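# Push utility cart through self-closing door into yellow bay

## Task

Bring the utility cart from its room, through the door that swings shut by itself, into the other room, and leave it parked in the yellow taped bay so that each of its four wheels sits fully inside the tape and none touches the tape itself. At the end the case of copy paper has to rest in the cart's top tray with no part of it overhanging the tray's edges, and the door has to be closed. Either robot or both may be used, but the task fails if any robot tips over or is left leaning.

## Robot and tools

ROBOTS. There are two identical Hello Robot Stretch 4 units, r1 and r2. Each has one arm: an omni-wheel mobile base, a lift that rides up and down a mast, a telescoping arm reaching forward, a wrist (yaw, pitch, roll) and a two-finger gripper. Each is about 1.6 m tall, and its base edge lies within 0.23 m of the base origin. Each robot reports only in its own frames, so where the robots are relative to each other is known only from the camera images, lidar_m and wrist_depth_mm.

FRAMES. Base frame: origin on the floor below the base centre, x forward, y left, z up, metres. hand_pose is in this frame (a point between the open fingertips) and may be somewhat wrong. Odometry frame: the base frame as it was when the scene began. base_odometry only integrates wheel rotation, so slip counts as travel; its heading is in rad, left positive, -3.142 to 3.142. If turned_by_wheels and turned_by_imu, summed over a move, disagree by more than about 0.1 rad, the base likely slipped or struck something and the heading has drifted by roughly that gap. base_tilt gives forward and right lean in degrees (each with a fixed error of up to about 3).

move. Arguments: r1, r2, cameras, blocking. blocking must always be false; the call comes back in about 0.5 s while motion continues. r1 and r2 each hold one object with that robot's part; leave a robot out and it gets nothing new. Inside a robot's object: base, joints, or both, plus optional speeds, pace, contact_limits; or end_of_arm by itself.
- base holds one relative command, an offset from where the base last reported itself (or from where it is now if a move is still running): translate_m, straight travel in metres, forward positive, -2 to 2; strafe_m, sideways travel in metres, left positive, -2 to 2; rotate_rad, a turn in place in radians, counter-clockwise positive, -3.2 to 3.2. translate_m and strafe_m may be combined into one straight diagonal drive; rotate_rad goes alone.
- joints holds absolute targets by name: lift_m 0 to 1.2 m; arm_m 0 to 0.55 m of extension; wrist_yaw_rad -1.134 to 4.276 (0 ahead, positive left, 3.14 folded back, above 3.4 may hit the arm); wrist_pitch_rad -1.117 to 4.259 (0 level, 1.57 pointing down); wrist_roll_rad -1.117 to 4.259 (0 fingers level, positive clockwise seen from behind); gripper_m -0.038 to 0.141 m of fingertip gap, with a constant error up to 0.015. Done tolerances: ±0.004 for lift, arm, gripper; ±0.02 for wrist joints.
- pace: "slow", "default", "fast" or "max". Base 0.1/0.3/0.4/0.6 m/s and 1/2/3/4 rad/s; lift 0.15/0.3/0.4/0.5 m/s; arm 0.1/0.4/0.6/0.7 m/s; wrist always 1.82 rad/s. A lift above 0.2 reduces base speed, down to 0.3 m/s and 1 rad/s at 1.2.
- speeds: a top speed per joint key (not gripper_m), overriding pace.
- contact_limits: 0 to 1 for arm_m, lift_m, translate_m, strafe_m, rotate_rad, each only next to its own command; default 0.5. A base limit carries over until a later action names base. Even at 0 the arm needs a firm push (about 15 to 40 N) to stop.
- end_of_arm: "enable_torque" re-powers any wrist or gripper motor that has gone limp.
Joint targets past a range are clipped and reported; any other out-of-range value is refused; an unknown key makes the call invalid. A new move only replaces the targets it names. Moves are cut at 14 s (time_out).

RESULT LINES. "move" lists each robot given motion with "done" or its worst status. "pictures" names cameras in image order; images may lag the state slightly. "as last shown" marks robots not named; their status lines say "not commanded". base_status and joint_status: moving, done (base done means wheels turned fully, even if slipping), off_target (may still push), contact_stop (held back, goes slack), time_out (target dropped), limit_stop_at_own_body, limit_stop_at_tilt (lean above 6 degrees; lift, arm and wheels go slack), torque_fault (wrist or gripper motor limp). on_its_own reports uncommanded behaviour; "held at" is a target, not a reading. motor_effort is percent of maximum (bracket = peak in last action; wheel positive turns the base right). servo_current is in mA for wrist and gripper servos. lidar_m: 12 distances in metres, 30-degree sectors, 1st ahead, counting counter-clockwise (4th left, 7th behind, 10th right); "-" means nothing seen or closer than 0.25 m; sees about 0.15 m up to robot height, including the other robot, misses glass and thin legs. wrist_depth_mm: 7x7 grid from top left, 100 to 2000 mm, "-" unknown.

wait: seconds 0 to 10, plus cameras. Returns early once a commanded robot comes to rest; wait with 0 shows the "earlier move" line. stop: optional cameras; brakes every running motion, may keep pressing on contacts, and re-brakes slack wheels; a "stop:" line says whether they hold. zoom_image: camera (one name) and region [x0, y0, x1, y1] in pixels from the top-left, at most 504 by 504, only for a camera in the latest images. finished_scene: scene, the current scene's number; irreversible, and the goal must hold without the robots.

Cameras: r1_head_camera, r1_head_left_camera, r1_head_right_camera, r1_wrist_camera, the same four for r2, or "all"; [] means none.

ORDER. A refused call, or an uncommanded stop during a call, cancels the remaining move, wait and finished_scene calls in that reply; invalid calls do not.

GRIPPING. Command a gap more than 0.015 under the object width; about 0.06 under resists a tug. Use -0.02 or less to close behind a bar or handle. Neither the reading nor done proves a grasp; watch the gripper servo_current. Keep lift contact limit at least 0.3 for 2 kg, 0.15 for 1 kg.

AVOID. Any firm contact between robots (bases touching then driving on, or one gripper clamping the other's fingers) fails the scene. When both carry one load, their travel can differ by up to 3 cm per metre and can tip one over. With over 1 kg held and arm_m above 0.2, turning, driving or braking can tip the robot, especially fast. Self-collision risks: gripper over the base with lift below about 0.2 (0.45 pointing down); pitched up while rolled; yaw plus pitch below about -1.1; folded wrist pitched or rolled. Avoid drops, slamming the door, hard hits and heavy pushes.

Each tool is called after "Call:" as name(argument=value, ...), one argument or row to a line, values as JSON.

## Session

Call:
wait(
  seconds=0,
)

Scene clock: 0.00 s.
r1.base_odometry: x=+0.000 y=+0.000 heading=+0.000
r1.turned_by_wheels: +0.000
r1.turned_by_imu: +0.000
r1.base_tilt: forward=-1.6 right=+1.3
r1.lidar_m: 1.92 2.25 3.81 1.93 0.97 0.84 0.83 0.93 0.77 0.76 0.93 1.59
r1.base_status: not commanded
r1.joint_positions: lift_m=+0.127 arm_m=+0.000 wrist_yaw_rad=+3.089 wrist_pitch_rad=+0.002 wrist_roll_rad=+0.000 gripper_m=+0.056
r1.joint_status: not commanded
r1.measured_speeds: all 0
r1.motor_effort: lift_m=+20 arm_m=-4 wheel_0=+0 wheel_1=+1 wheel_2=+1
r1.servo_current: wrist_yaw_rad=39 wrist_pitch_rad=46 wrist_roll_rad=65 gripper_m=39
r1.hand_pose: x=-0.1125 y=+0.1024 z=+0.3046 quat_wxyz=(+0.026, -0.001, +0.000, +1.000) (m; r1's base frame)
r1.wrist_depth_mm: 137 138 - - - - - / 113 139 - - - - - / 117 140 224 - - - - / 137 161 - - - - - / - - - - - - - / - - 191 - 187 - - / 842 759 750 788 788 732 768
r2.base_odometry: x=+0.000 y=+0.000 heading=+0.000
r2.turned_by_wheels: +0.000
r2.turned_by_imu: +0.000
r2.base_tilt: forward=-0.6 right=+0.1
r2.lidar_m: 2.02 1.45 1.40 1.49 2.01 2.22 2.34 3.17 1.60 3.62 2.59 2.46
r2.base_status: not commanded
r2.joint_positions: lift_m=+0.295 arm_m=+0.000 wrist_yaw_rad=+3.133 wrist_pitch_rad=+0.002 wrist_roll_rad=+0.000 gripper_m=+0.056
r2.joint_status: not commanded
r2.measured_speeds: all 0
r2.motor_effort: lift_m=+18 arm_m=-4 wheel_0=+0 wheel_1=-1 wheel_2=+0
r2.servo_current: wrist_yaw_rad=46 wrist_pitch_rad=39 wrist_roll_rad=46 gripper_m=59
r2.hand_pose: x=-0.1167 y=+0.0898 z=+0.4727 quat_wxyz=(+0.004, -0.001, +0.000, +1.000) (m; r2's base frame)
r2.wrist_depth_mm: - 140 - - - - - / - 126 150 - - - - / - 130 185 - - - - / 144 143 272 - - - - / 229 - - - - - - / 226 1576 196 1576 190 1618 1464 / 226 1060 1138 - - 1025 1060
pictures: r1_head_camera, r1_head_left_camera, r1_head_right_camera, r1_wrist_camera, r2_head_camera, r2_head_left_camera, r2_head_right_camera, r2_wrist_camera
Images, in order (width x height): r1_head_camera 420x560, r1_head_left_camera 420x672, r1_head_right_camera 420x672, r1_wrist_camera 616x392, r2_head_camera 420x560, r2_head_left_camera 420x672, r2_head_right_camera 420x672, r2_wrist_camera 616x392.

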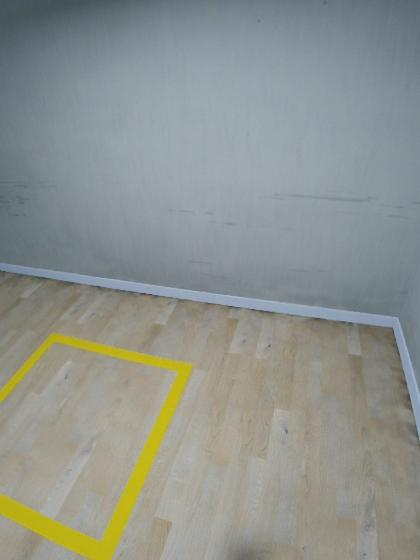

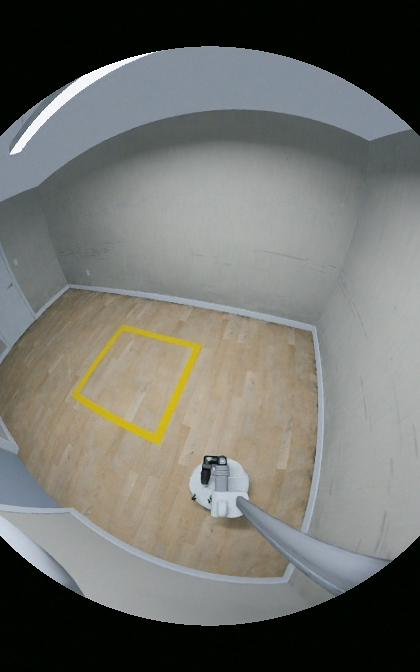

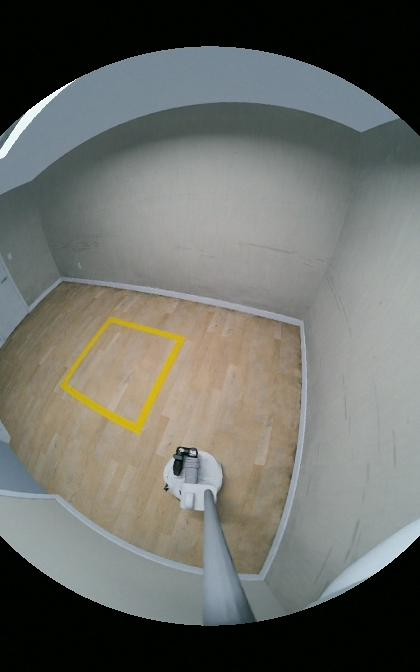

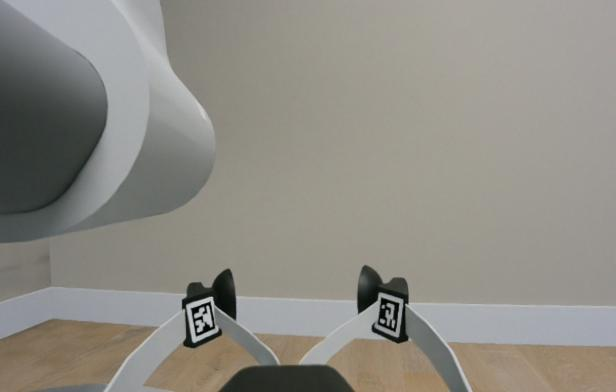

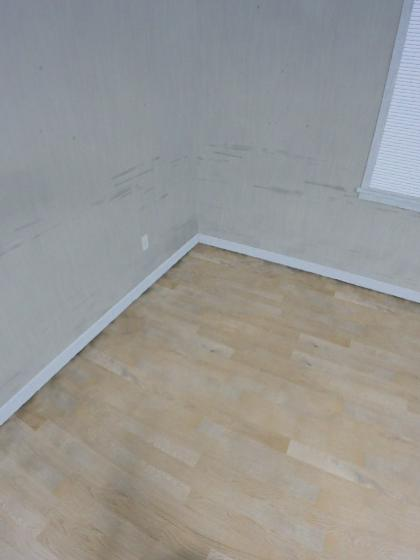

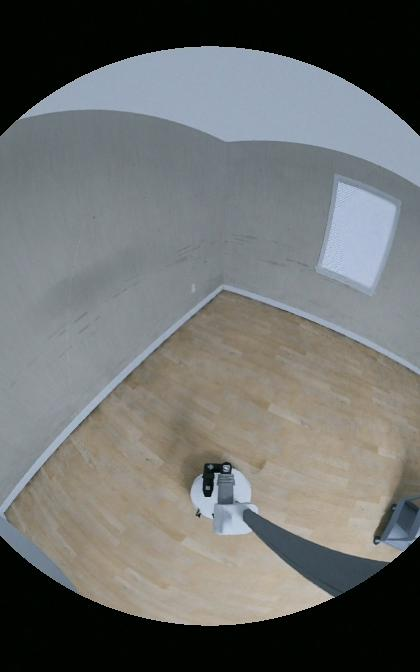

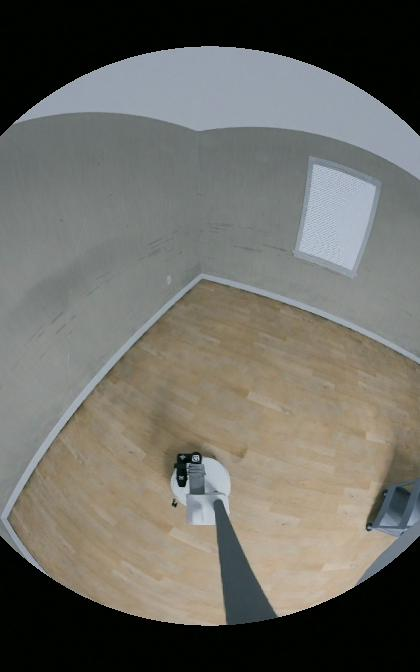

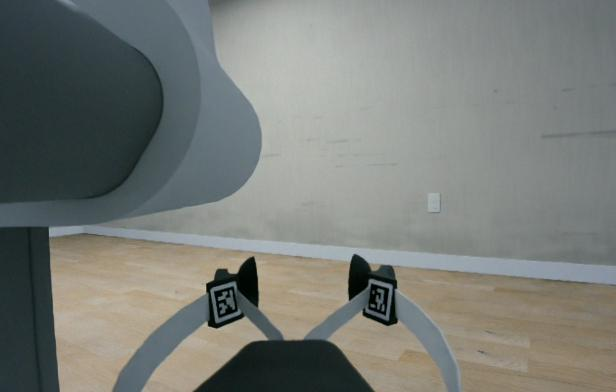

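Call:
move(
  blocking=false,
  r1={"base":{"rotate_rad":0.9}},
  r2={"base":{"rotate_rad":-1.57}},
  cameras=[],
)

Call:
wait(
  seconds=3,
  cameras=[],
)

Call:
wait(
  seconds=3,
)

Scene clock: 4.17 s.
move: r1 moving; r2 moving
r1.base_odometry: x=+0.000 y=+0.000 heading=+0.252
r1.turned_by_wheels: +0.252
r1.turned_by_imu: +0.252
r1.base_tilt: forward=-1.6 right=+1.2
r1.lidar_m: 1.98 2.71 3.66 1.25 0.89 0.80 0.87 0.80 0.77 0.82 1.11 1.92
r1.base_status: rotate_rad moving
r1.joint_positions: lift_m=+0.127 arm_m=+0.000 wrist_yaw_rad=+3.089 wrist_pitch_rad=+0.002 wrist_roll_rad=+0.000 gripper_m=+0.056
r1.joint_status: not commanded
r1.measured_speeds: translate_m=-0.001 strafe_m=-0.001 rotate_rad=+0.980 lift_m=+0.000 arm_m=+0.000 wrist_yaw_rad=+0.000 wrist_pitch_rad=+0.000 wrist_roll_rad=+0.000
r1.motor_effort: lift_m=+20(20) arm_m=-4(4) wheel_0=-8(9) wheel_1=-6(9) wheel_2=-7(7)
r1.servo_current: wrist_yaw_rad=59(59) wrist_pitch_rad=39(46) wrist_roll_rad=46(59) gripper_m=39(39)
r1.hand_pose: x=-0.1125 y=+0.1024 z=+0.3046 quat_wxyz=(+0.026, -0.001, +0.000, +1.000) (m; r1's base frame)
r1.wrist_depth_mm: 136 138 - - - - - / 113 139 - - - - - / 114 140 226 - - - - / 137 160 - - - - - / - - - - - - - / - 1060 190 - 187 - - / 778 750 750 798 750 699 732
r2.base_odometry: x=+0.000 y=+0.000 heading=-0.252
r2.turned_by_wheels: -0.252
r2.turned_by_imu: -0.244
r2.base_tilt: forward=-0.7 right=+0.1
r2.lidar_m: 2.52 1.62 1.40 1.40 1.67 2.23 2.24 2.64 1.59 1.63 2.93 2.49
r2.base_status: rotate_rad moving
r2.joint_positions: lift_m=+0.295 arm_m=+0.000 wrist_yaw_rad=+3.133 wrist_pitch_rad=+0.002 wrist_roll_rad=+0.000 gripper_m=+0.056
r2.joint_status: not commanded
r2.measured_speeds: translate_m=+0.000 strafe_m=+0.000 rotate_rad=-0.974 lift_m=+0.000 arm_m=+0.000 wrist_yaw_rad=+0.000 wrist_pitch_rad=+0.000 wrist_roll_rad=+0.000
r2.motor_effort: lift_m=+18(18) arm_m=-4(4) wheel_0=+8(9) wheel_1=+8(10) wheel_2=+9(11)
r2.servo_current: wrist_yaw_rad=33(52) wrist_pitch_rad=39(46) wrist_roll_rad=52(52) gripper_m=39(59)
r2.hand_pose: x=-0.1167 y=+0.0898 z=+0.4727 quat_wxyz=(+0.004, -0.001, +0.000, +1.000) (m; r2's base frame)
r2.wrist_depth_mm: - 141 - - - - - / - 127 150 - - - - / - 130 184 - - - - / 144 143 272 - - - - / 229 - - - - - - / 227 1576 196 1576 190 1661 1464 / 226 1060 1138 - - 1060 1060
pictures: none
No camera images: "cameras" was empty.

Scene clock: 5.30 s.
earlier move: r1 done; r2 moving
r1.base_odometry: x=+0.000 y=+0.000 heading=+0.900
r1.turned_by_wheels: +0.648
r1.turned_by_imu: +0.652
r1.base_tilt: forward=-1.6 right=+1.3
r1.lidar_m: 3.08 2.46 1.12 0.86 0.83 0.91 0.79 0.77 0.84 1.23 1.92 2.06
r1.base_status: done
r1.joint_positions: lift_m=+0.127 arm_m=+0.000 wrist_yaw_rad=+3.089 wrist_pitch_rad=+0.002 wrist_roll_rad=+0.000 gripper_m=+0.056
r1.joint_status: not commanded
r1.measured_speeds: all 0
r1.motor_effort: lift_m=+20(20) arm_m=-4(4) wheel_0=-1(10) wheel_1=-2(9) wheel_2=+0(8)
r1.servo_current: wrist_yaw_rad=59(59) wrist_pitch_rad=39(52) wrist_roll_rad=59(59) gripper_m=39(46)
r1.hand_pose: x=-0.1125 y=+0.1024 z=+0.3046 quat_wxyz=(+0.026, -0.001, +0.000, +1.000) (m; r1's base frame)
r1.wrist_depth_mm: 136 139 - - - - - / 113 139 - - - - - / 117 139 229 - - - - / 137 162 - - - - - / - - - - - - - / - - 190 991 187 - - / - 163 750 798 788 750 -
r2.base_odometry: x=+0.000 y=+0.000 heading=-1.551
r2.turned_by_wheels: -1.299
r2.turned_by_imu: -1.265
r2.base_tilt: forward=-0.7 right=+0.0
r2.lidar_m: 3.47 2.58 2.49 1.95 1.45 1.40 1.47 2.11 2.22 2.34 3.30 1.60
r2.base_status: rotate_rad moving
r2.joint_positions: lift_m=+0.295 arm_m=+0.000 wrist_yaw_rad=+3.133 wrist_pitch_rad=+0.002 wrist_roll_rad=+0.000 gripper_m=+0.056
r2.joint_status: not commanded
r2.measured_speeds: translate_m=+0.000 strafe_m=-0.002 rotate_rad=-0.307 lift_m=+0.000 arm_m=+0.000 wrist_yaw_rad=+0.000 wrist_pitch_rad=+0.000 wrist_roll_rad=+0.000
r2.motor_effort: lift_m=+18(18) arm_m=-4(4) wheel_0=+2(11) wheel_1=+5(11) wheel_2=+5(11)
r2.servo_current: wrist_yaw_rad=39(59) wrist_pitch_rad=33(46) wrist_roll_rad=46(52) gripper_m=46(59)
r2.hand_pose: x=-0.1167 y=+0.0898 z=+0.4727 quat_wxyz=(+0.004, -0.001, +0.000, +1.000) (m; r2's base frame)
r2.wrist_depth_mm: - 141 - - - - - / - 127 141 - - - - / - 130 185 - - - - / 144 143 235 - - - - / 230 - - - - - - / 228 1576 196 1336 190 - - / 226 1060 1160 - - 1042 1042
wait: 1.13 of 3 s (r1 has come to rest)
pictures: none
No camera images: "cameras" was empty.

Scene clock: 5.73 s.
earlier move: r2 done
r1.base_odometry: x=+0.000 y=+0.000 heading=+0.900
r1.turned_by_wheels: +0.000
r1.turned_by_imu: +0.000
r1.base_tilt: forward=-1.6 right=+1.2
r1.lidar_m: 3.08 2.46 1.11 0.85 0.82 0.91 0.79 0.75 0.84 1.27 1.92 2.08
r1.base_status: done
r1.joint_positions: lift_m=+0.127 arm_m=+0.000 wrist_yaw_rad=+3.089 wrist_pitch_rad=+0.002 wrist_roll_rad=+0.000 gripper_m=+0.056
r1.joint_status: not commanded
r1.measured_speeds: all 0
r1.motor_effort: lift_m=+20(20) arm_m=-4(4) wheel_0=-2(10) wheel_1=-1(9) wheel_2=+0(8)
r1.servo_current: wrist_yaw_rad=33(65) wrist_pitch_rad=33(52) wrist_roll_rad=52(65) gripper_m=39(46)
r1.hand_pose: x=-0.1125 y=+0.1024 z=+0.3046 quat_wxyz=(+0.026, -0.001, +0.000, +1.000) (m; r1's base frame)
r1.wrist_depth_mm: 137 139 - - - - - / 113 139 - - - - - / 117 140 229 - - - - / 137 162 - - - - - / - - - - - - - / - - 190 991 187 - - / - 163 759 798 788 741 -
r2.base_odometry: x=+0.000 y=+0.000 heading=-1.569
r2.turned_by_wheels: -0.019
r2.turned_by_imu: -0.018
r2.base_tilt: forward=-0.6 right=+0.1
r2.lidar_m: 3.58 2.60 2.46 1.99 1.43 1.40 1.49 2.04 2.22 2.32 3.21 1.63
r2.base_status: done
r2.joint_positions: lift_m=+0.295 arm_m=+0.000 wrist_yaw_rad=+3.133 wrist_pitch_rad=+0.002 wrist_roll_rad=+0.000 gripper_m=+0.056
r2.joint_status: not commanded
r2.measured_speeds: all 0
r2.motor_effort: lift_m=+18(18) arm_m=-4(4) wheel_0=+3(11) wheel_1=+2(11) wheel_2=+3(11)
r2.servo_current: wrist_yaw_rad=39(59) wrist_pitch_rad=39(46) wrist_roll_rad=52(52) gripper_m=39(59)
r2.hand_pose: x=-0.1167 y=+0.0898 z=+0.4727 quat_wxyz=(+0.004, -0.001, +0.000, +1.000) (m; r2's base frame)
r2.wrist_depth_mm: - 140 - - - - - / - 126 142 - - - - / - 130 186 - - - - / 144 144 228 - - - - / 229 - - - - - - / 228 1576 196 1336 190 - - / 226 1060 1138 - - 1025 1060
wait: 0.43 of 3 s (r2 has come to rest)
pictures: r1_head_camera, r1_head_left_camera, r1_head_right_camera, r1_wrist_camera, r2_head_camera, r2_head_left_camera, r2_head_right_camera, r2_wrist_camera
Images, in order (width x height): r1_head_camera 420x560, r1_head_left_camera 420x672, r1_head_right_camera 420x672, r1_wrist_camera 616x392, r2_head_camera 420x560, r2_head_left_camera 420x672, r2_head_right_camera 420x672, r2_wrist_camera 616x392.

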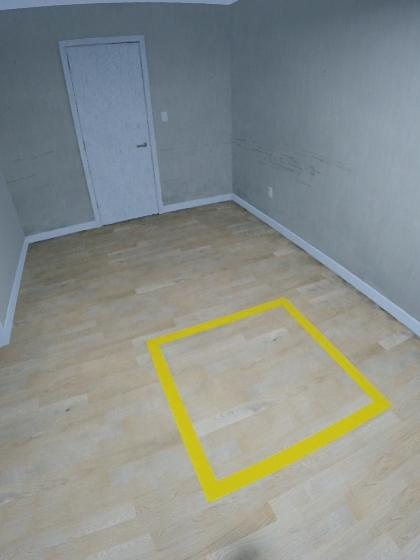

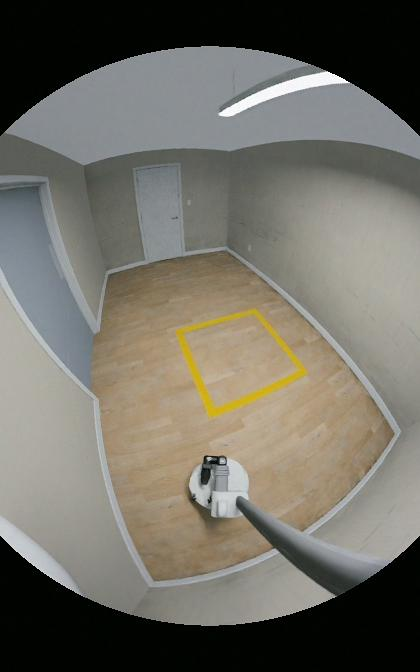

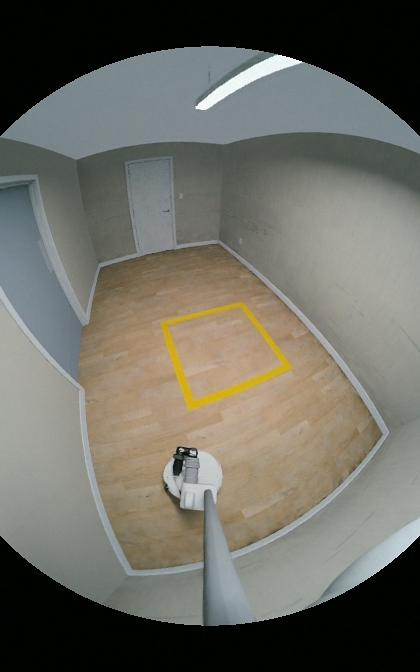

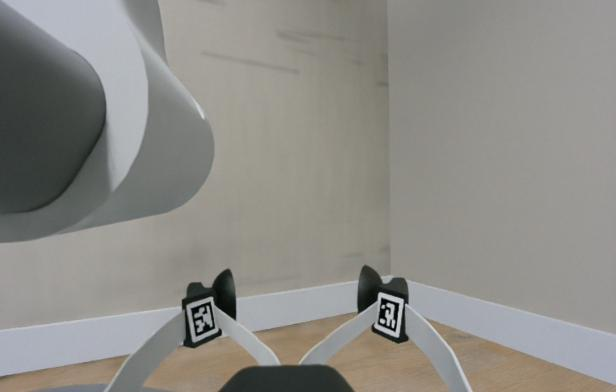

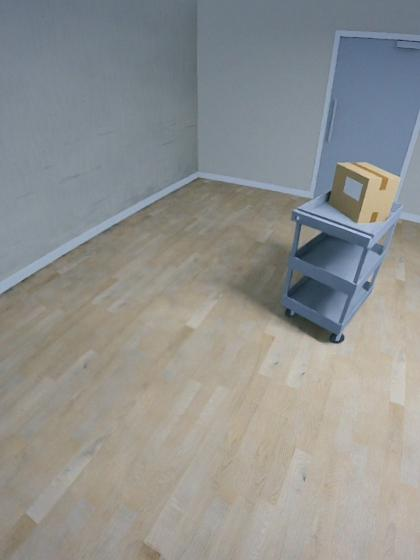

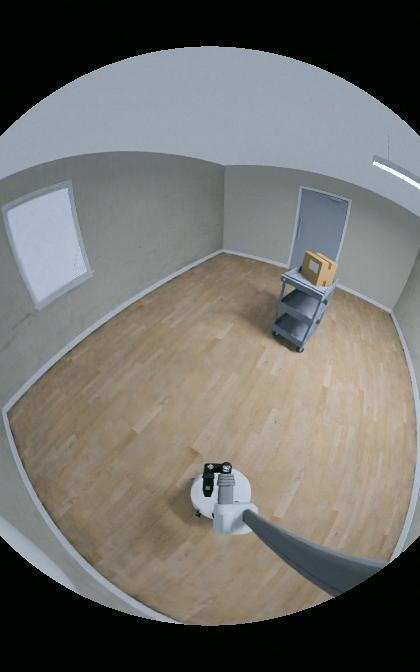

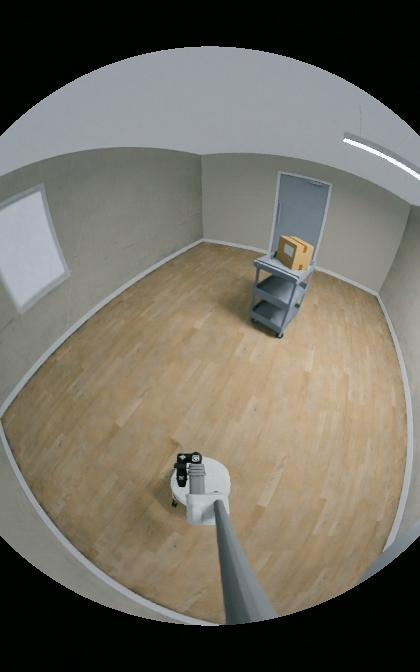

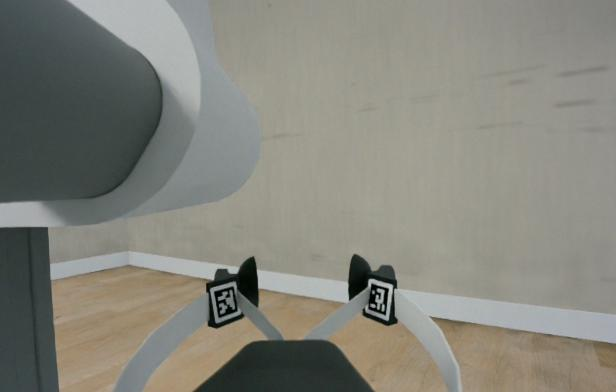

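Call:
zoom_image(
  camera="r2_head_camera",
  region=[260, 20, 420, 350],
)

Call:
zoom_image(
  camera="r1_head_left_camera",
  region=[0, 150, 120, 420],
)

Call:
zoom_image(
  camera="r2_head_left_camera",
  region=[260, 180, 400, 370],
)

Scaled by 1.527 from the camera's 420x560 image, which has a finer 1200x1600 frame.

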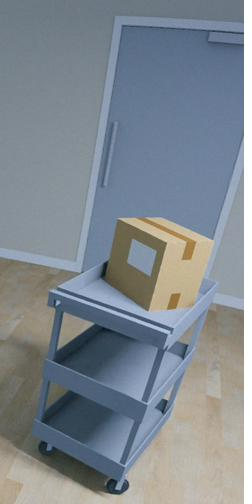

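Scaled by 1.867 from the camera's 420x672 image, which has a finer 600x960 frame.

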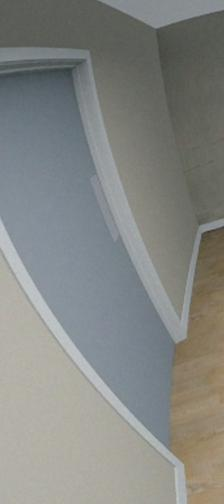

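Scaled by 2.653 from the camera's 420x672 image, which has a finer 600x960 frame.

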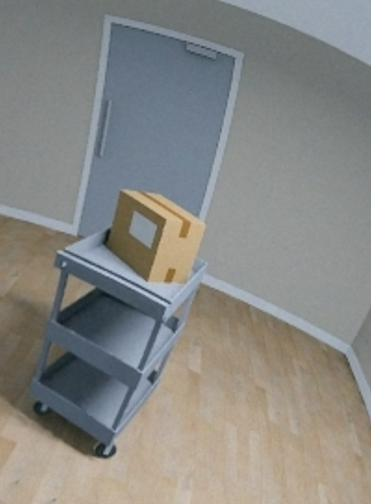

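Call:
zoom_image(
  camera="r2_head_camera",
  region=[270, 150, 420, 350],
)

Scaled by 2.520 from the camera's 420x560 image, which has a finer 1200x1600 frame.

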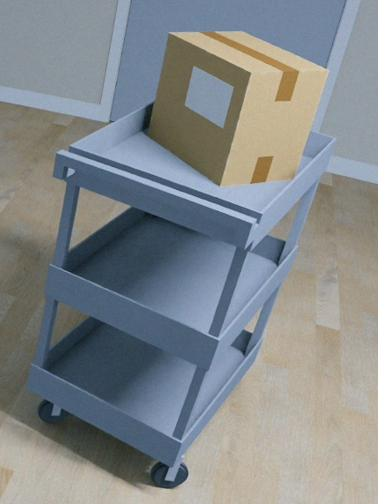

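Call:
move(
  blocking=false,
  r1={"base":{"rotate_rad":1.23},"joints":{"lift_m":0.8,"wrist_yaw_rad":0}},
  r2={"base":{"rotate_rad":-0.56},"joints":{"lift_m":0.8,"wrist_yaw_rad":0}},
  cameras=[],
)

Call:
wait(
  seconds=3,
  cameras=[],
)

Call:
wait(
  seconds=3,
)

Scene clock: 66.77 s.
move: r1 moving; r2 moving
r1.base_odometry: x=+0.000 y=+0.000 heading=+1.152
r1.turned_by_wheels: +0.252
r1.turned_by_imu: +0.253
r1.base_tilt: forward=-1.6 right=+1.3
r1.lidar_m: 3.90 1.65 0.95 0.84 0.86 0.88 0.77 0.78 0.96 1.92 1.95 2.38
r1.base_status: rotate_rad moving
r1.joint_positions: lift_m=+0.164 arm_m=+0.000 wrist_yaw_rad=+2.503 wrist_pitch_rad=+0.002 wrist_roll_rad=+0.000 gripper_m=+0.056
r1.joint_status: lift_m moving; wrist_yaw_rad moving
r1.measured_speeds: translate_m=-0.001 strafe_m=-0.001 rotate_rad=+0.981 lift_m=+0.146 arm_m=+0.000 wrist_yaw_rad=-1.820 wrist_pitch_rad=+0.000 wrist_roll_rad=+0.000
r1.motor_effort: lift_m=+27(27) arm_m=-4(4) wheel_0=-8(9) wheel_1=-7(8) wheel_2=-6(7)
r1.servo_current: wrist_yaw_rad=98(117) wrist_pitch_rad=46(46) wrist_roll_rad=46(65) gripper_m=46(46)
r1.hand_pose: x=-0.0084 y=+0.2422 z=+0.3421 quat_wxyz=(+0.314, -0.001, +0.000, +0.949) (m; r1's base frame)
r1.wrist_depth_mm: - - - - - - - / - - - - - - - / - - - - - - - / - - - - - - - / - - - - - - - / - - 190 1098 187 - - / - 768 820 866 809 - -
r2.base_odometry: x=+0.000 y=+0.000 heading=-1.822
r2.turned_by_wheels: -0.252
r2.turned_by_imu: -0.244
r2.base_tilt: forward=-0.7 right=+0.1
r2.lidar_m: 1.64 2.90 2.49 2.51 1.63 1.40 1.41 1.68 2.22 2.24 2.64 1.61
r2.base_status: rotate_rad moving
r2.joint_positions: lift_m=+0.333 arm_m=+0.000 wrist_yaw_rad=+2.570 wrist_pitch_rad=+0.002 wrist_roll_rad=+0.000 gripper_m=+0.056
r2.joint_status: lift_m moving; wrist_yaw_rad moving
r2.measured_speeds: translate_m=-0.002 strafe_m=-0.001 rotate_rad=-0.979 lift_m=+0.146 arm_m=+0.000 wrist_yaw_rad=-1.736 wrist_pitch_rad=+0.000 wrist_roll_rad=+0.000
r2.motor_effort: lift_m=+24(24) arm_m=-4(4) wheel_0=+7(10) wheel_1=+9(9) wheel_2=+10(11)
r2.servo_current: wrist_yaw_rad=85(117) wrist_pitch_rad=46(46) wrist_roll_rad=46(59) gripper_m=52(52)
r2.hand_pose: x=-0.0243 y=+0.2295 z=+0.5103 quat_wxyz=(+0.282, -0.001, +0.000, +0.959) (m; r2's base frame)
r2.wrist_depth_mm: - - - - - - - / - - - - - - - / 244 - - - - - - / - - - - - - - / - - - - - - - / - - 191 171 190 1430 1397 / 1205 1118 1205 - - 1098 1118
pictures: none
No camera images: "cameras" was empty.

Scene clock: 69.23 s.
earlier move: r1 moving; r2 done
r1.base_odometry: x=+0.000 y=+0.000 heading=+2.129
r1.turned_by_wheels: +0.977
r1.turned_by_imu: +0.983
r1.base_tilt: forward=-1.6 right=+1.3
r1.lidar_m: 0.97 0.83 0.82 0.88 0.77 0.77 0.91 1.67 1.96 2.28 3.92 1.87
r1.base_status: done
r1.joint_positions: lift_m=+0.788 arm_m=+0.000 wrist_yaw_rad=+0.003 wrist_pitch_rad=+0.002 wrist_roll_rad=+0.000 gripper_m=+0.056
r1.joint_status: lift_m moving; wrist_yaw_rad moving
r1.measured_speeds: translate_m=+0.000 strafe_m=+0.000 rotate_rad=+0.000 lift_m=+0.087 arm_m=+0.000 wrist_yaw_rad=+0.000 wrist_pitch_rad=+0.000 wrist_roll_rad=+0.000
r1.motor_effort: lift_m=+25(29) arm_m=-4(4) wheel_0=-3(11) wheel_1=-1(10) wheel_2=+0(8)
r1.servo_current: wrist_yaw_rad=52(117) wrist_pitch_rad=46(52) wrist_roll_rad=52(65) gripper_m=39(52)
r1.hand_pose: x=+0.4596 y=-0.0866 z=+0.9659 quat_wxyz=(+1.000, +0.000, +0.001, +0.001) (m; r1's base frame)
r1.wrist_depth_mm: - - - 1078 - - - / - - - 1078 - - - / - - - 1060 1808 - - / - - - 1078 - - - / - - - 1078 - - - / - - 190 1078 187 - - / - 140 - 137 - 1863 -
r2.base_odometry: x=+0.000 y=+0.000 heading=-2.128
r2.turned_by_wheels: -0.307
r2.turned_by_imu: -0.299
r2.base_tilt: forward=-0.6 right=+0.0
r2.lidar_m: 1.61 3.67 2.61 2.48 2.06 1.48 1.40 1.48 1.99 2.22 2.31 3.12
r2.base_status: done
r2.joint_positions: lift_m=+0.800 arm_m=+0.000 wrist_yaw_rad=+0.003 wrist_pitch_rad=+0.002 wrist_roll_rad=+0.000 gripper_m=+0.056
r2.joint_status: all done
r2.measured_speeds: all 0
r2.motor_effort: lift_m=+21(26) arm_m=-4(4) wheel_0=+4(10) wheel_1=+3(9) wheel_2=+5(11)
r2.servo_current: wrist_yaw_rad=52(156) wrist_pitch_rad=33(46) wrist_roll_rad=46(59) gripper_m=52(52)
r2.hand_pose: x=+0.4596 y=-0.0866 z=+0.9775 quat_wxyz=(+1.000, +0.000, +0.001, +0.001) (m; r2's base frame)
r2.wrist_depth_mm: - - - - - - - / - - - - - - - / - - - - - - - / - - - 1756 - - - / - - - - - - - / - - 195 1808 190 - - / - - 1921 - - - -
wait: 2.47 of 3 s (r2 has come to rest)
pictures: none
No camera images: "cameras" was empty.

Scene clock: 69.80 s.
earlier move: r1 done
r1.base_odometry: x=+0.000 y=+0.000 heading=+2.129
r1.turned_by_wheels: +0.000
r1.turned_by_imu: +0.000
r1.base_tilt: forward=-1.6 right=+1.2
r1.lidar_m: 0.98 0.85 0.83 0.91 0.76 0.78 0.92 1.63 1.95 2.29 3.93 1.86
r1.base_status: done
r1.joint_positions: lift_m=+0.799 arm_m=+0.000 wrist_yaw_rad=+0.003 wrist_pitch_rad=+0.002 wrist_roll_rad=+0.000 gripper_m=+0.056
r1.joint_status: all done
r1.measured_speeds: all 0
r1.motor_effort: lift_m=+25(29) arm_m=-4(4) wheel_0=-3(11) wheel_1=-1(10) wheel_2=+0(8)
r1.servo_current: wrist_yaw_rad=52(117) wrist_pitch_rad=46(52) wrist_roll_rad=46(65) gripper_m=39(52)
r1.hand_pose: x=+0.4596 y=-0.0866 z=+0.9771 quat_wxyz=(+1.000, +0.000, +0.001, +0.001) (m; r1's base frame)
r1.wrist_depth_mm: - - - 1078 - - - / - - - 1078 - - - / - - - 1098 1863 - - / - - - 1118 1863 - - / - - - 1078 - - - / - - 190 1060 187 - - / - 141 - 137 - 1921 -
r2.base_odometry: x=+0.000 y=+0.000 heading=-2.128
r2.turned_by_wheels: +0.000
r2.turned_by_imu: +0.000
r2.base_tilt: forward=-0.7 right=+0.0
r2.lidar_m: 1.60 3.64 2.60 2.49 2.07 1.50 1.40 1.47 1.97 2.22 2.31 3.09
r2.base_status: done
r2.joint_positions: lift_m=+0.800 arm_m=+0.000 wrist_yaw_rad=+0.003 wrist_pitch_rad=+0.002 wrist_roll_rad=+0.000 gripper_m=+0.056
r2.joint_status: all done
r2.measured_speeds: all 0
r2.motor_effort: lift_m=+21(26) arm_m=-4(4) wheel_0=+4(10) wheel_1=+3(9) wheel_2=+5(11)
r2.servo_current: wrist_yaw_rad=39(156) wrist_pitch_rad=39(46) wrist_roll_rad=52(59) gripper_m=46(52)
r2.hand_pose: x=+0.4596 y=-0.0866 z=+0.9775 quat_wxyz=(+1.000, +0.000, +0.001, +0.001) (m; r2's base frame)
r2.wrist_depth_mm: - - - - - - - / - - - - - - - / - - - - - - - / - - - 1756 - - - / - - - - - - - / - - 196 1808 190 - - / - - 1921 - - - -
wait: 0.57 of 3 s (r1 has come to rest)
pictures: r1_head_camera, r1_head_left_camera, r1_head_right_camera, r1_wrist_camera, r2_head_camera, r2_head_left_camera, r2_head_right_camera, r2_wrist_camera
Images, in order (width x height): r1_head_camera 420x560, r1_head_left_camera 420x672, r1_head_right_camera 420x672, r1_wrist_camera 616x392, r2_head_camera 420x560, r2_head_left_camera 420x672, r2_head_right_camera 420x672, r2_wrist_camera 616x392.

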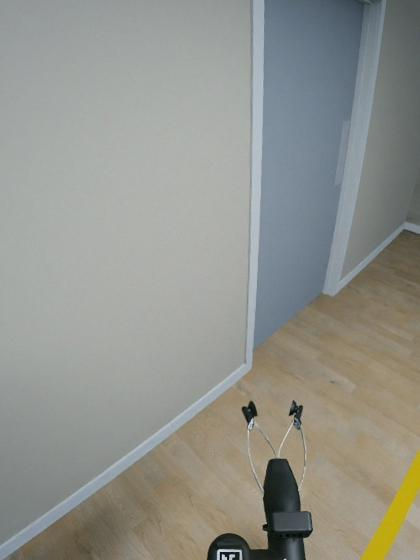

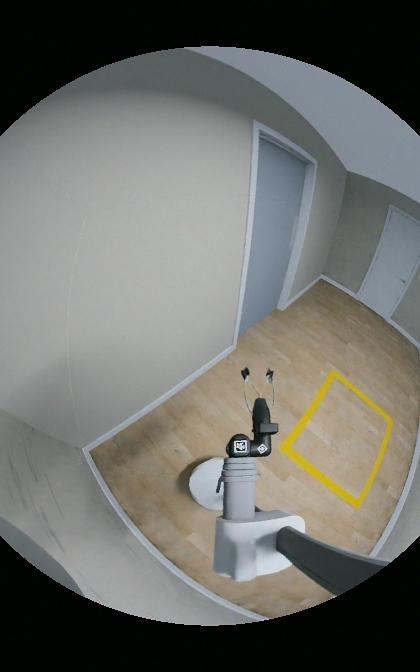

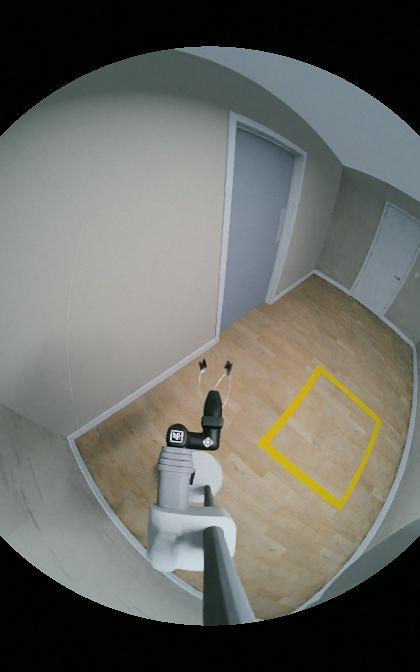

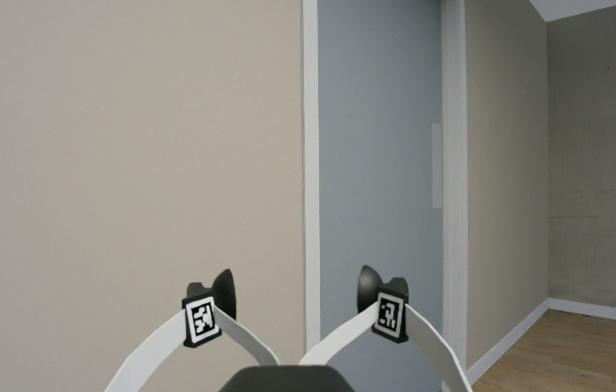

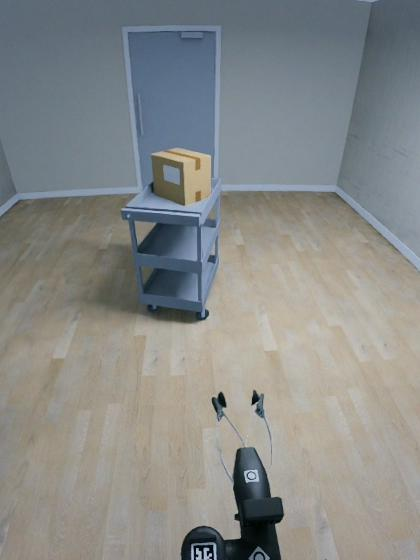

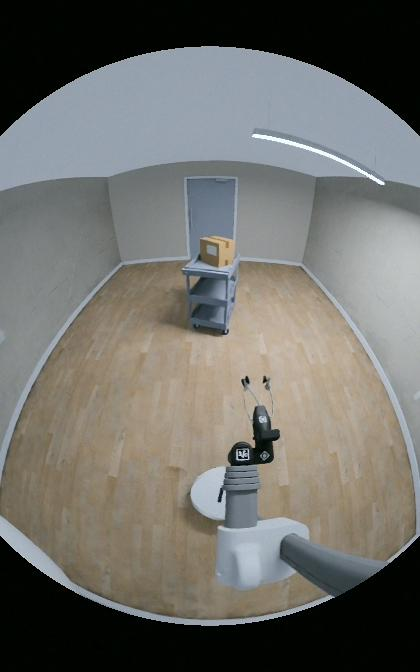

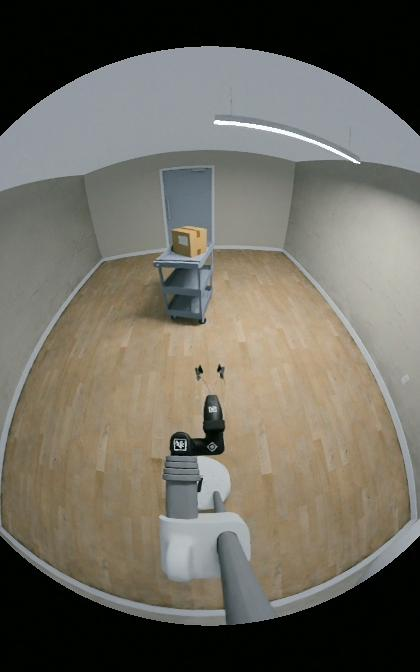

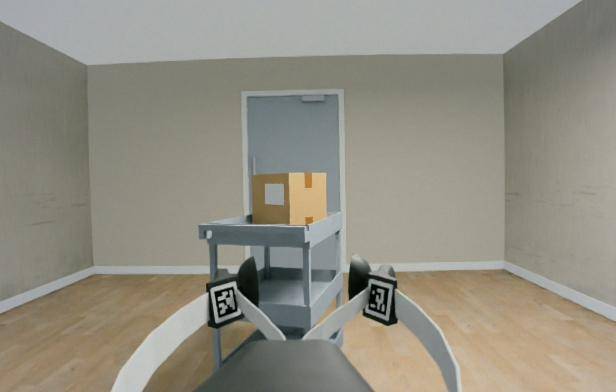

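Call:
move(
  blocking=false,
  r1={"base":{"rotate_rad":0.786}},
  r2={"base":{"translate_m":1.5,"strafe_m":1.1}},
  cameras=[],
)

Call:
wait(
  seconds=10,
  cameras=[],
)

Call:
wait(
  seconds=10,
)

Scene clock: 114.97 s.
move: r1 moving; r2 moving
r1.base_odometry: x=+0.000 y=+0.000 heading=+2.382
r1.turned_by_wheels: +0.252
r1.turned_by_imu: +0.253
r1.base_tilt: forward=-1.6 right=+1.3
r1.lidar_m: 0.88 0.83 0.87 0.82 0.76 0.82 1.10 1.95 2.02 2.77 3.37 1.24
r1.base_status: rotate_rad moving
r1.joint_positions: lift_m=+0.799 arm_m=+0.000 wrist_yaw_rad=+0.003 wrist_pitch_rad=+0.002 wrist_roll_rad=+0.000 gripper_m=+0.056
r1.joint_status: not commanded
r1.measured_speeds: translate_m=-0.001 strafe_m=+0.000 rotate_rad=+0.970 lift_m=+0.000 arm_m=+0.000 wrist_yaw_rad=+0.000 wrist_pitch_rad=+0.000 wrist_roll_rad=+0.000
r1.motor_effort: lift_m=+25(25) arm_m=-4(4) wheel_0=-8(9) wheel_1=-7(8) wheel_2=-6(8)
r1.servo_current: wrist_yaw_rad=59(59) wrist_pitch_rad=46(52) wrist_roll_rad=46(78) gripper_m=46(52)
r1.hand_pose: x=+0.4595 y=-0.0867 z=+0.9771 quat_wxyz=(+1.000, +0.000, +0.001, +0.001) (m; r1's base frame)
r1.wrist_depth_mm: - - - - 1025 - 1618 / - - - - 1060 - 1618 / - - - - 1025 - 1661 / - - - - 1060 - 1661 / - - - - 1042 - 1618 / - - 189 - 188 - 1661 / - 140 - 137 1042 - 1708
r2.base_odometry: x=+0.003 y=-0.034 heading=-2.129
r2.turned_by_wheels: +0.000
r2.turned_by_imu: +0.000
r2.base_tilt: forward=-0.7 right=+0.1
r2.lidar_m: 1.59 3.65 2.59 2.45 2.11 1.52 1.43 1.50 2.01 2.22 2.33 3.17
r2.base_status: translate_m moving; strafe_m moving
r2.joint_positions: lift_m=+0.800 arm_m=+0.000 wrist_yaw_rad=+0.003 wrist_pitch_rad=+0.002 wrist_roll_rad=+0.000 gripper_m=+0.056
r2.joint_status: not commanded
r2.measured_speeds: translate_m=+0.108 strafe_m=+0.077 rotate_rad=+0.006 lift_m=+0.000 arm_m=+0.000 wrist_yaw_rad=+0.000 wrist_pitch_rad=+0.000 wrist_roll_rad=+0.000
r2.motor_effort: lift_m=+21(21) arm_m=-4(4) wheel_0=-3(6) wheel_1=+10(12) wheel_2=-11(12)
r2.servo_current: wrist_yaw_rad=46(59) wrist_pitch_rad=46(46) wrist_roll_rad=46(59) gripper_m=46(59)
r2.hand_pose: x=+0.4595 y=-0.0866 z=+0.9775 quat_wxyz=(+1.000, +0.000, +0.001, +0.001) (m; r2's base frame)
r2.wrist_depth_mm: - - - - - - - / - - - - - - - / - - - - - - - / - - - 1756 - - - / - - - - - - - / - - 196 1756 190 - - / - - 1921 - - - -
pictures: none
No camera images: "cameras" was empty.

Scene clock: 116.03 s.
earlier move: r1 done; r2 moving
r1.base_odometry: x=+0.000 y=+0.000 heading=+2.915
r1.turned_by_wheels: +0.533
r1.turned_by_imu: +0.536
r1.base_tilt: forward=-1.6 right=+1.3
r1.lidar_m: 0.84 0.88 0.80 0.76 0.83 1.13 1.92 2.03 2.80 3.29 1.25 0.88
r1.base_status: done
r1.joint_positions: lift_m=+0.799 arm_m=+0.000 wrist_yaw_rad=+0.003 wrist_pitch_rad=+0.002 wrist_roll_rad=+0.000 gripper_m=+0.056
r1.joint_status: not commanded
r1.measured_speeds: all 0
r1.motor_effort: lift_m=+25(25) arm_m=-4(4) wheel_0=-2(9) wheel_1=-2(8) wheel_2=-1(8)
r1.servo_current: wrist_yaw_rad=52(72) wrist_pitch_rad=52(52) wrist_roll_rad=52(78) gripper_m=39(52)
r1.hand_pose: x=+0.4595 y=-0.0867 z=+0.9771 quat_wxyz=(+1.000, +0.000, +0.001, +0.001) (m; r1's base frame)
r1.wrist_depth_mm: - - - - - - - / - - - - - - - / - - - - - - - / - - - - - - - / - - - - - - - / - - 190 - 188 - - / - 140 - 137 - - -
r2.base_odometry: x=+0.023 y=-0.305 heading=-2.129
r2.turned_by_wheels: +0.000
r2.turned_by_imu: +0.000
r2.base_tilt: forward=-0.6 right=+0.1
r2.lidar_m: 1.37 3.42 2.46 2.32 2.42 1.76 1.66 1.74 2.33 2.38 2.48 3.31
r2.base_status: translate_m moving; strafe_m moving
r2.joint_positions: lift_m=+0.800 arm_m=+0.000 wrist_yaw_rad=+0.003 wrist_pitch_rad=+0.002 wrist_roll_rad=+0.000 gripper_m=+0.056
r2.joint_status: not commanded
r2.measured_speeds: translate_m=+0.243 strafe_m=+0.177 rotate_rad=-0.004 lift_m=+0.000 arm_m=+0.000 wrist_yaw_rad=+0.000 wrist_pitch_rad=+0.000 wrist_roll_rad=+0.000
r2.motor_effort: lift_m=+21(21) arm_m=-3(4) wheel_0=-3(9) wheel_1=+8(12) wheel_2=-9(13)
r2.servo_current: wrist_yaw_rad=33(59) wrist_pitch_rad=39(46) wrist_roll_rad=46(59) gripper_m=46(59)
r2.hand_pose: x=+0.4595 y=-0.0866 z=+0.9775 quat_wxyz=(+1.000, +0.000, +0.001, +0.001) (m; r2's base frame)
r2.wrist_depth_mm: - - - - - - - / - - - - - - - / - - - - - - - / - - - 1499 - - - / - - - 1921 - - - / - - 195 - 189 - - / - - - - - - -
wait: 1.07 of 10 s (r1 has come to rest)
pictures: none
No camera images: "cameras" was empty.

Scene clock: 122.07 s.
earlier move: r2 done
r1.base_odometry: x=+0.000 y=+0.000 heading=+2.915
r1.turned_by_wheels: +0.000
r1.turned_by_imu: +0.000
r1.base_tilt: forward=-1.6 right=+1.3
r1.lidar_m: 0.84 0.87 0.82 0.76 0.82 1.14 1.93 2.03 2.80 3.31 1.21 0.88
r1.base_status: done
r1.joint_positions: lift_m=+0.799 arm_m=+0.000 wrist_yaw_rad=+0.003 wrist_pitch_rad=+0.002 wrist_roll_rad=+0.000 gripper_m=+0.056
r1.joint_status: not commanded
r1.measured_speeds: all 0
r1.motor_effort: lift_m=+25(25) arm_m=-4(4) wheel_0=-2(9) wheel_1=-2(8) wheel_2=-1(8)
r1.servo_current: wrist_yaw_rad=46(72) wrist_pitch_rad=39(52) wrist_roll_rad=46(78) gripper_m=39(52)
r1.hand_pose: x=+0.4595 y=-0.0867 z=+0.9771 quat_wxyz=(+1.000, +0.000, +0.001, +0.001) (m; r1's base frame)
r1.wrist_depth_mm: - - - - - - - / - - - - - - - / - - - - - - - / - - - - - - - / - - - - - - - / - - 190 - 187 - - / - 141 - 137 - - -
r2.base_odometry: x=+0.139 y=-1.855 heading=-2.129
r2.turned_by_wheels: +0.000
r2.turned_by_imu: +0.003
r2.base_tilt: forward=-0.7 right=+0.1
r2.lidar_m: 2.85 2.12 1.50 1.46 1.50 2.04 2.93 3.05 3.44 0.82 0.70 1.21
r2.base_status: done
r2.joint_positions: lift_m=+0.800 arm_m=+0.000 wrist_yaw_rad=+0.003 wrist_pitch_rad=+0.002 wrist_roll_rad=+0.000 gripper_m=+0.056
r2.joint_status: not commanded
r2.measured_speeds: all 0
r2.motor_effort: lift_m=+21(21) arm_m=-4(4) wheel_0=-4(11) wheel_1=+1(12) wheel_2=-4(13)
r2.servo_current: wrist_yaw_rad=52(59) wrist_pitch_rad=46(46) wrist_roll_rad=39(65) gripper_m=52(59)
r2.hand_pose: x=+0.4595 y=-0.0866 z=+0.9775 quat_wxyz=(+1.000, +0.000, +0.001, +0.001) (m; r2's base frame)
r2.wrist_depth_mm: - - - - - - - / - - - - - - - / - - - - - - - / - - - - - - - / - - - - - - - / - - 196 - 191 - - / - - - - - - -
wait: 6.03 of 10 s (r2 has come to rest)
pictures: r1_head_camera, r1_head_left_camera, r1_head_right_camera, r1_wrist_camera, r2_head_camera, r2_head_left_camera, r2_head_right_camera, r2_wrist_camera
Images, in order (width x height): r1_head_camera 420x560, r1_head_left_camera 420x672, r1_head_right_camera 420x672, r1_wrist_camera 616x392, r2_head_camera 420x560, r2_head_left_camera 420x672, r2_head_right_camera 420x672, r2_wrist_camera 616x392.

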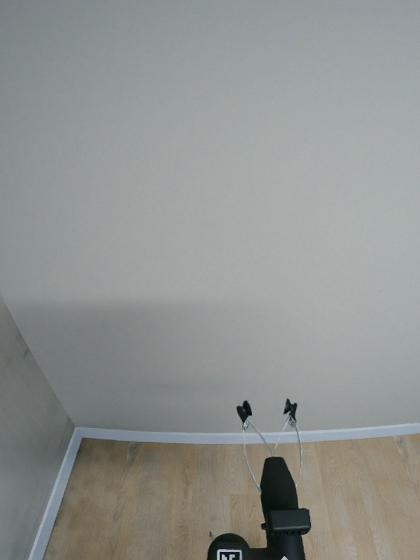

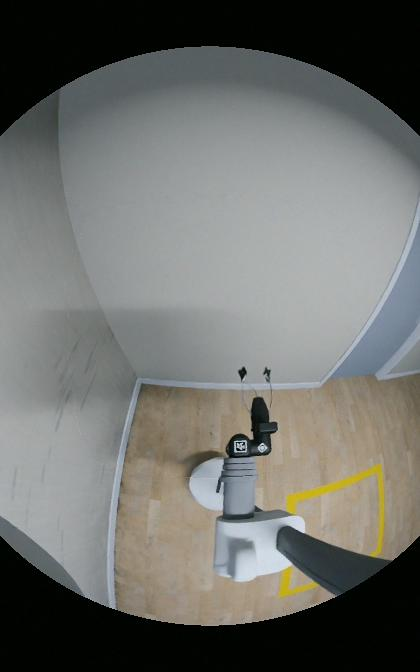

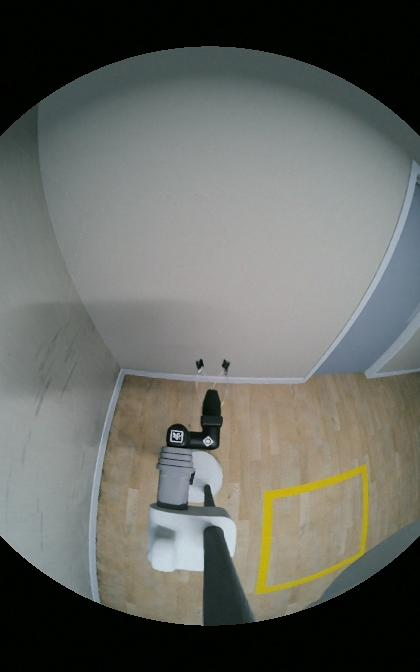

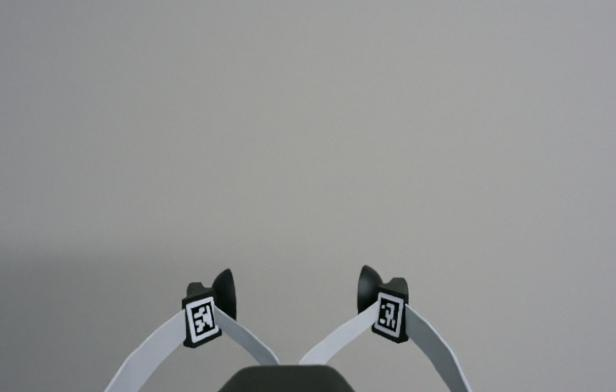

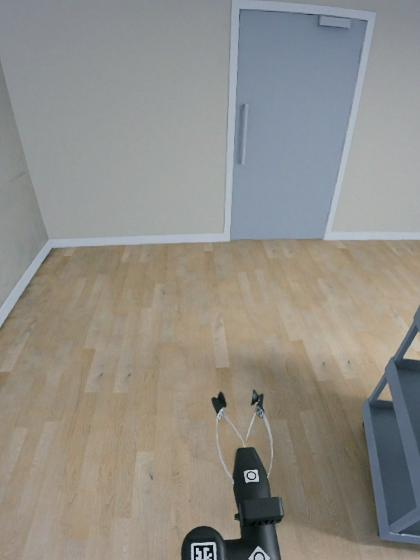

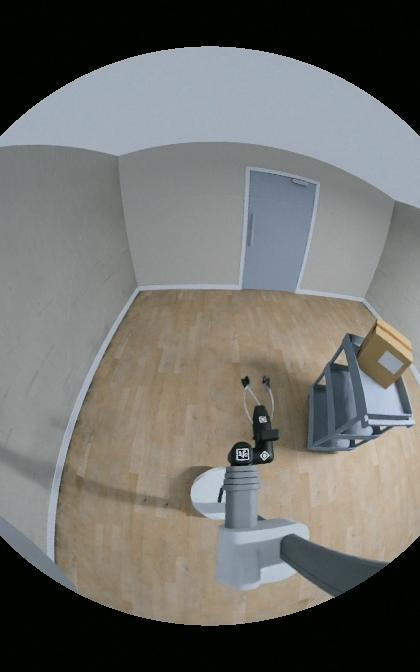

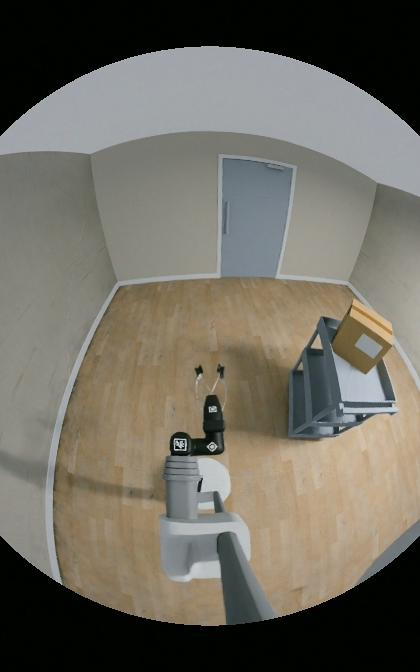

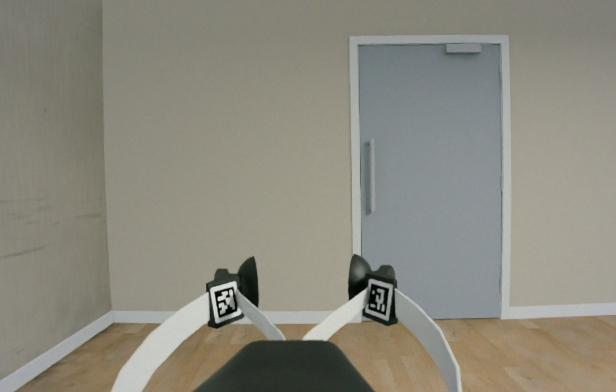

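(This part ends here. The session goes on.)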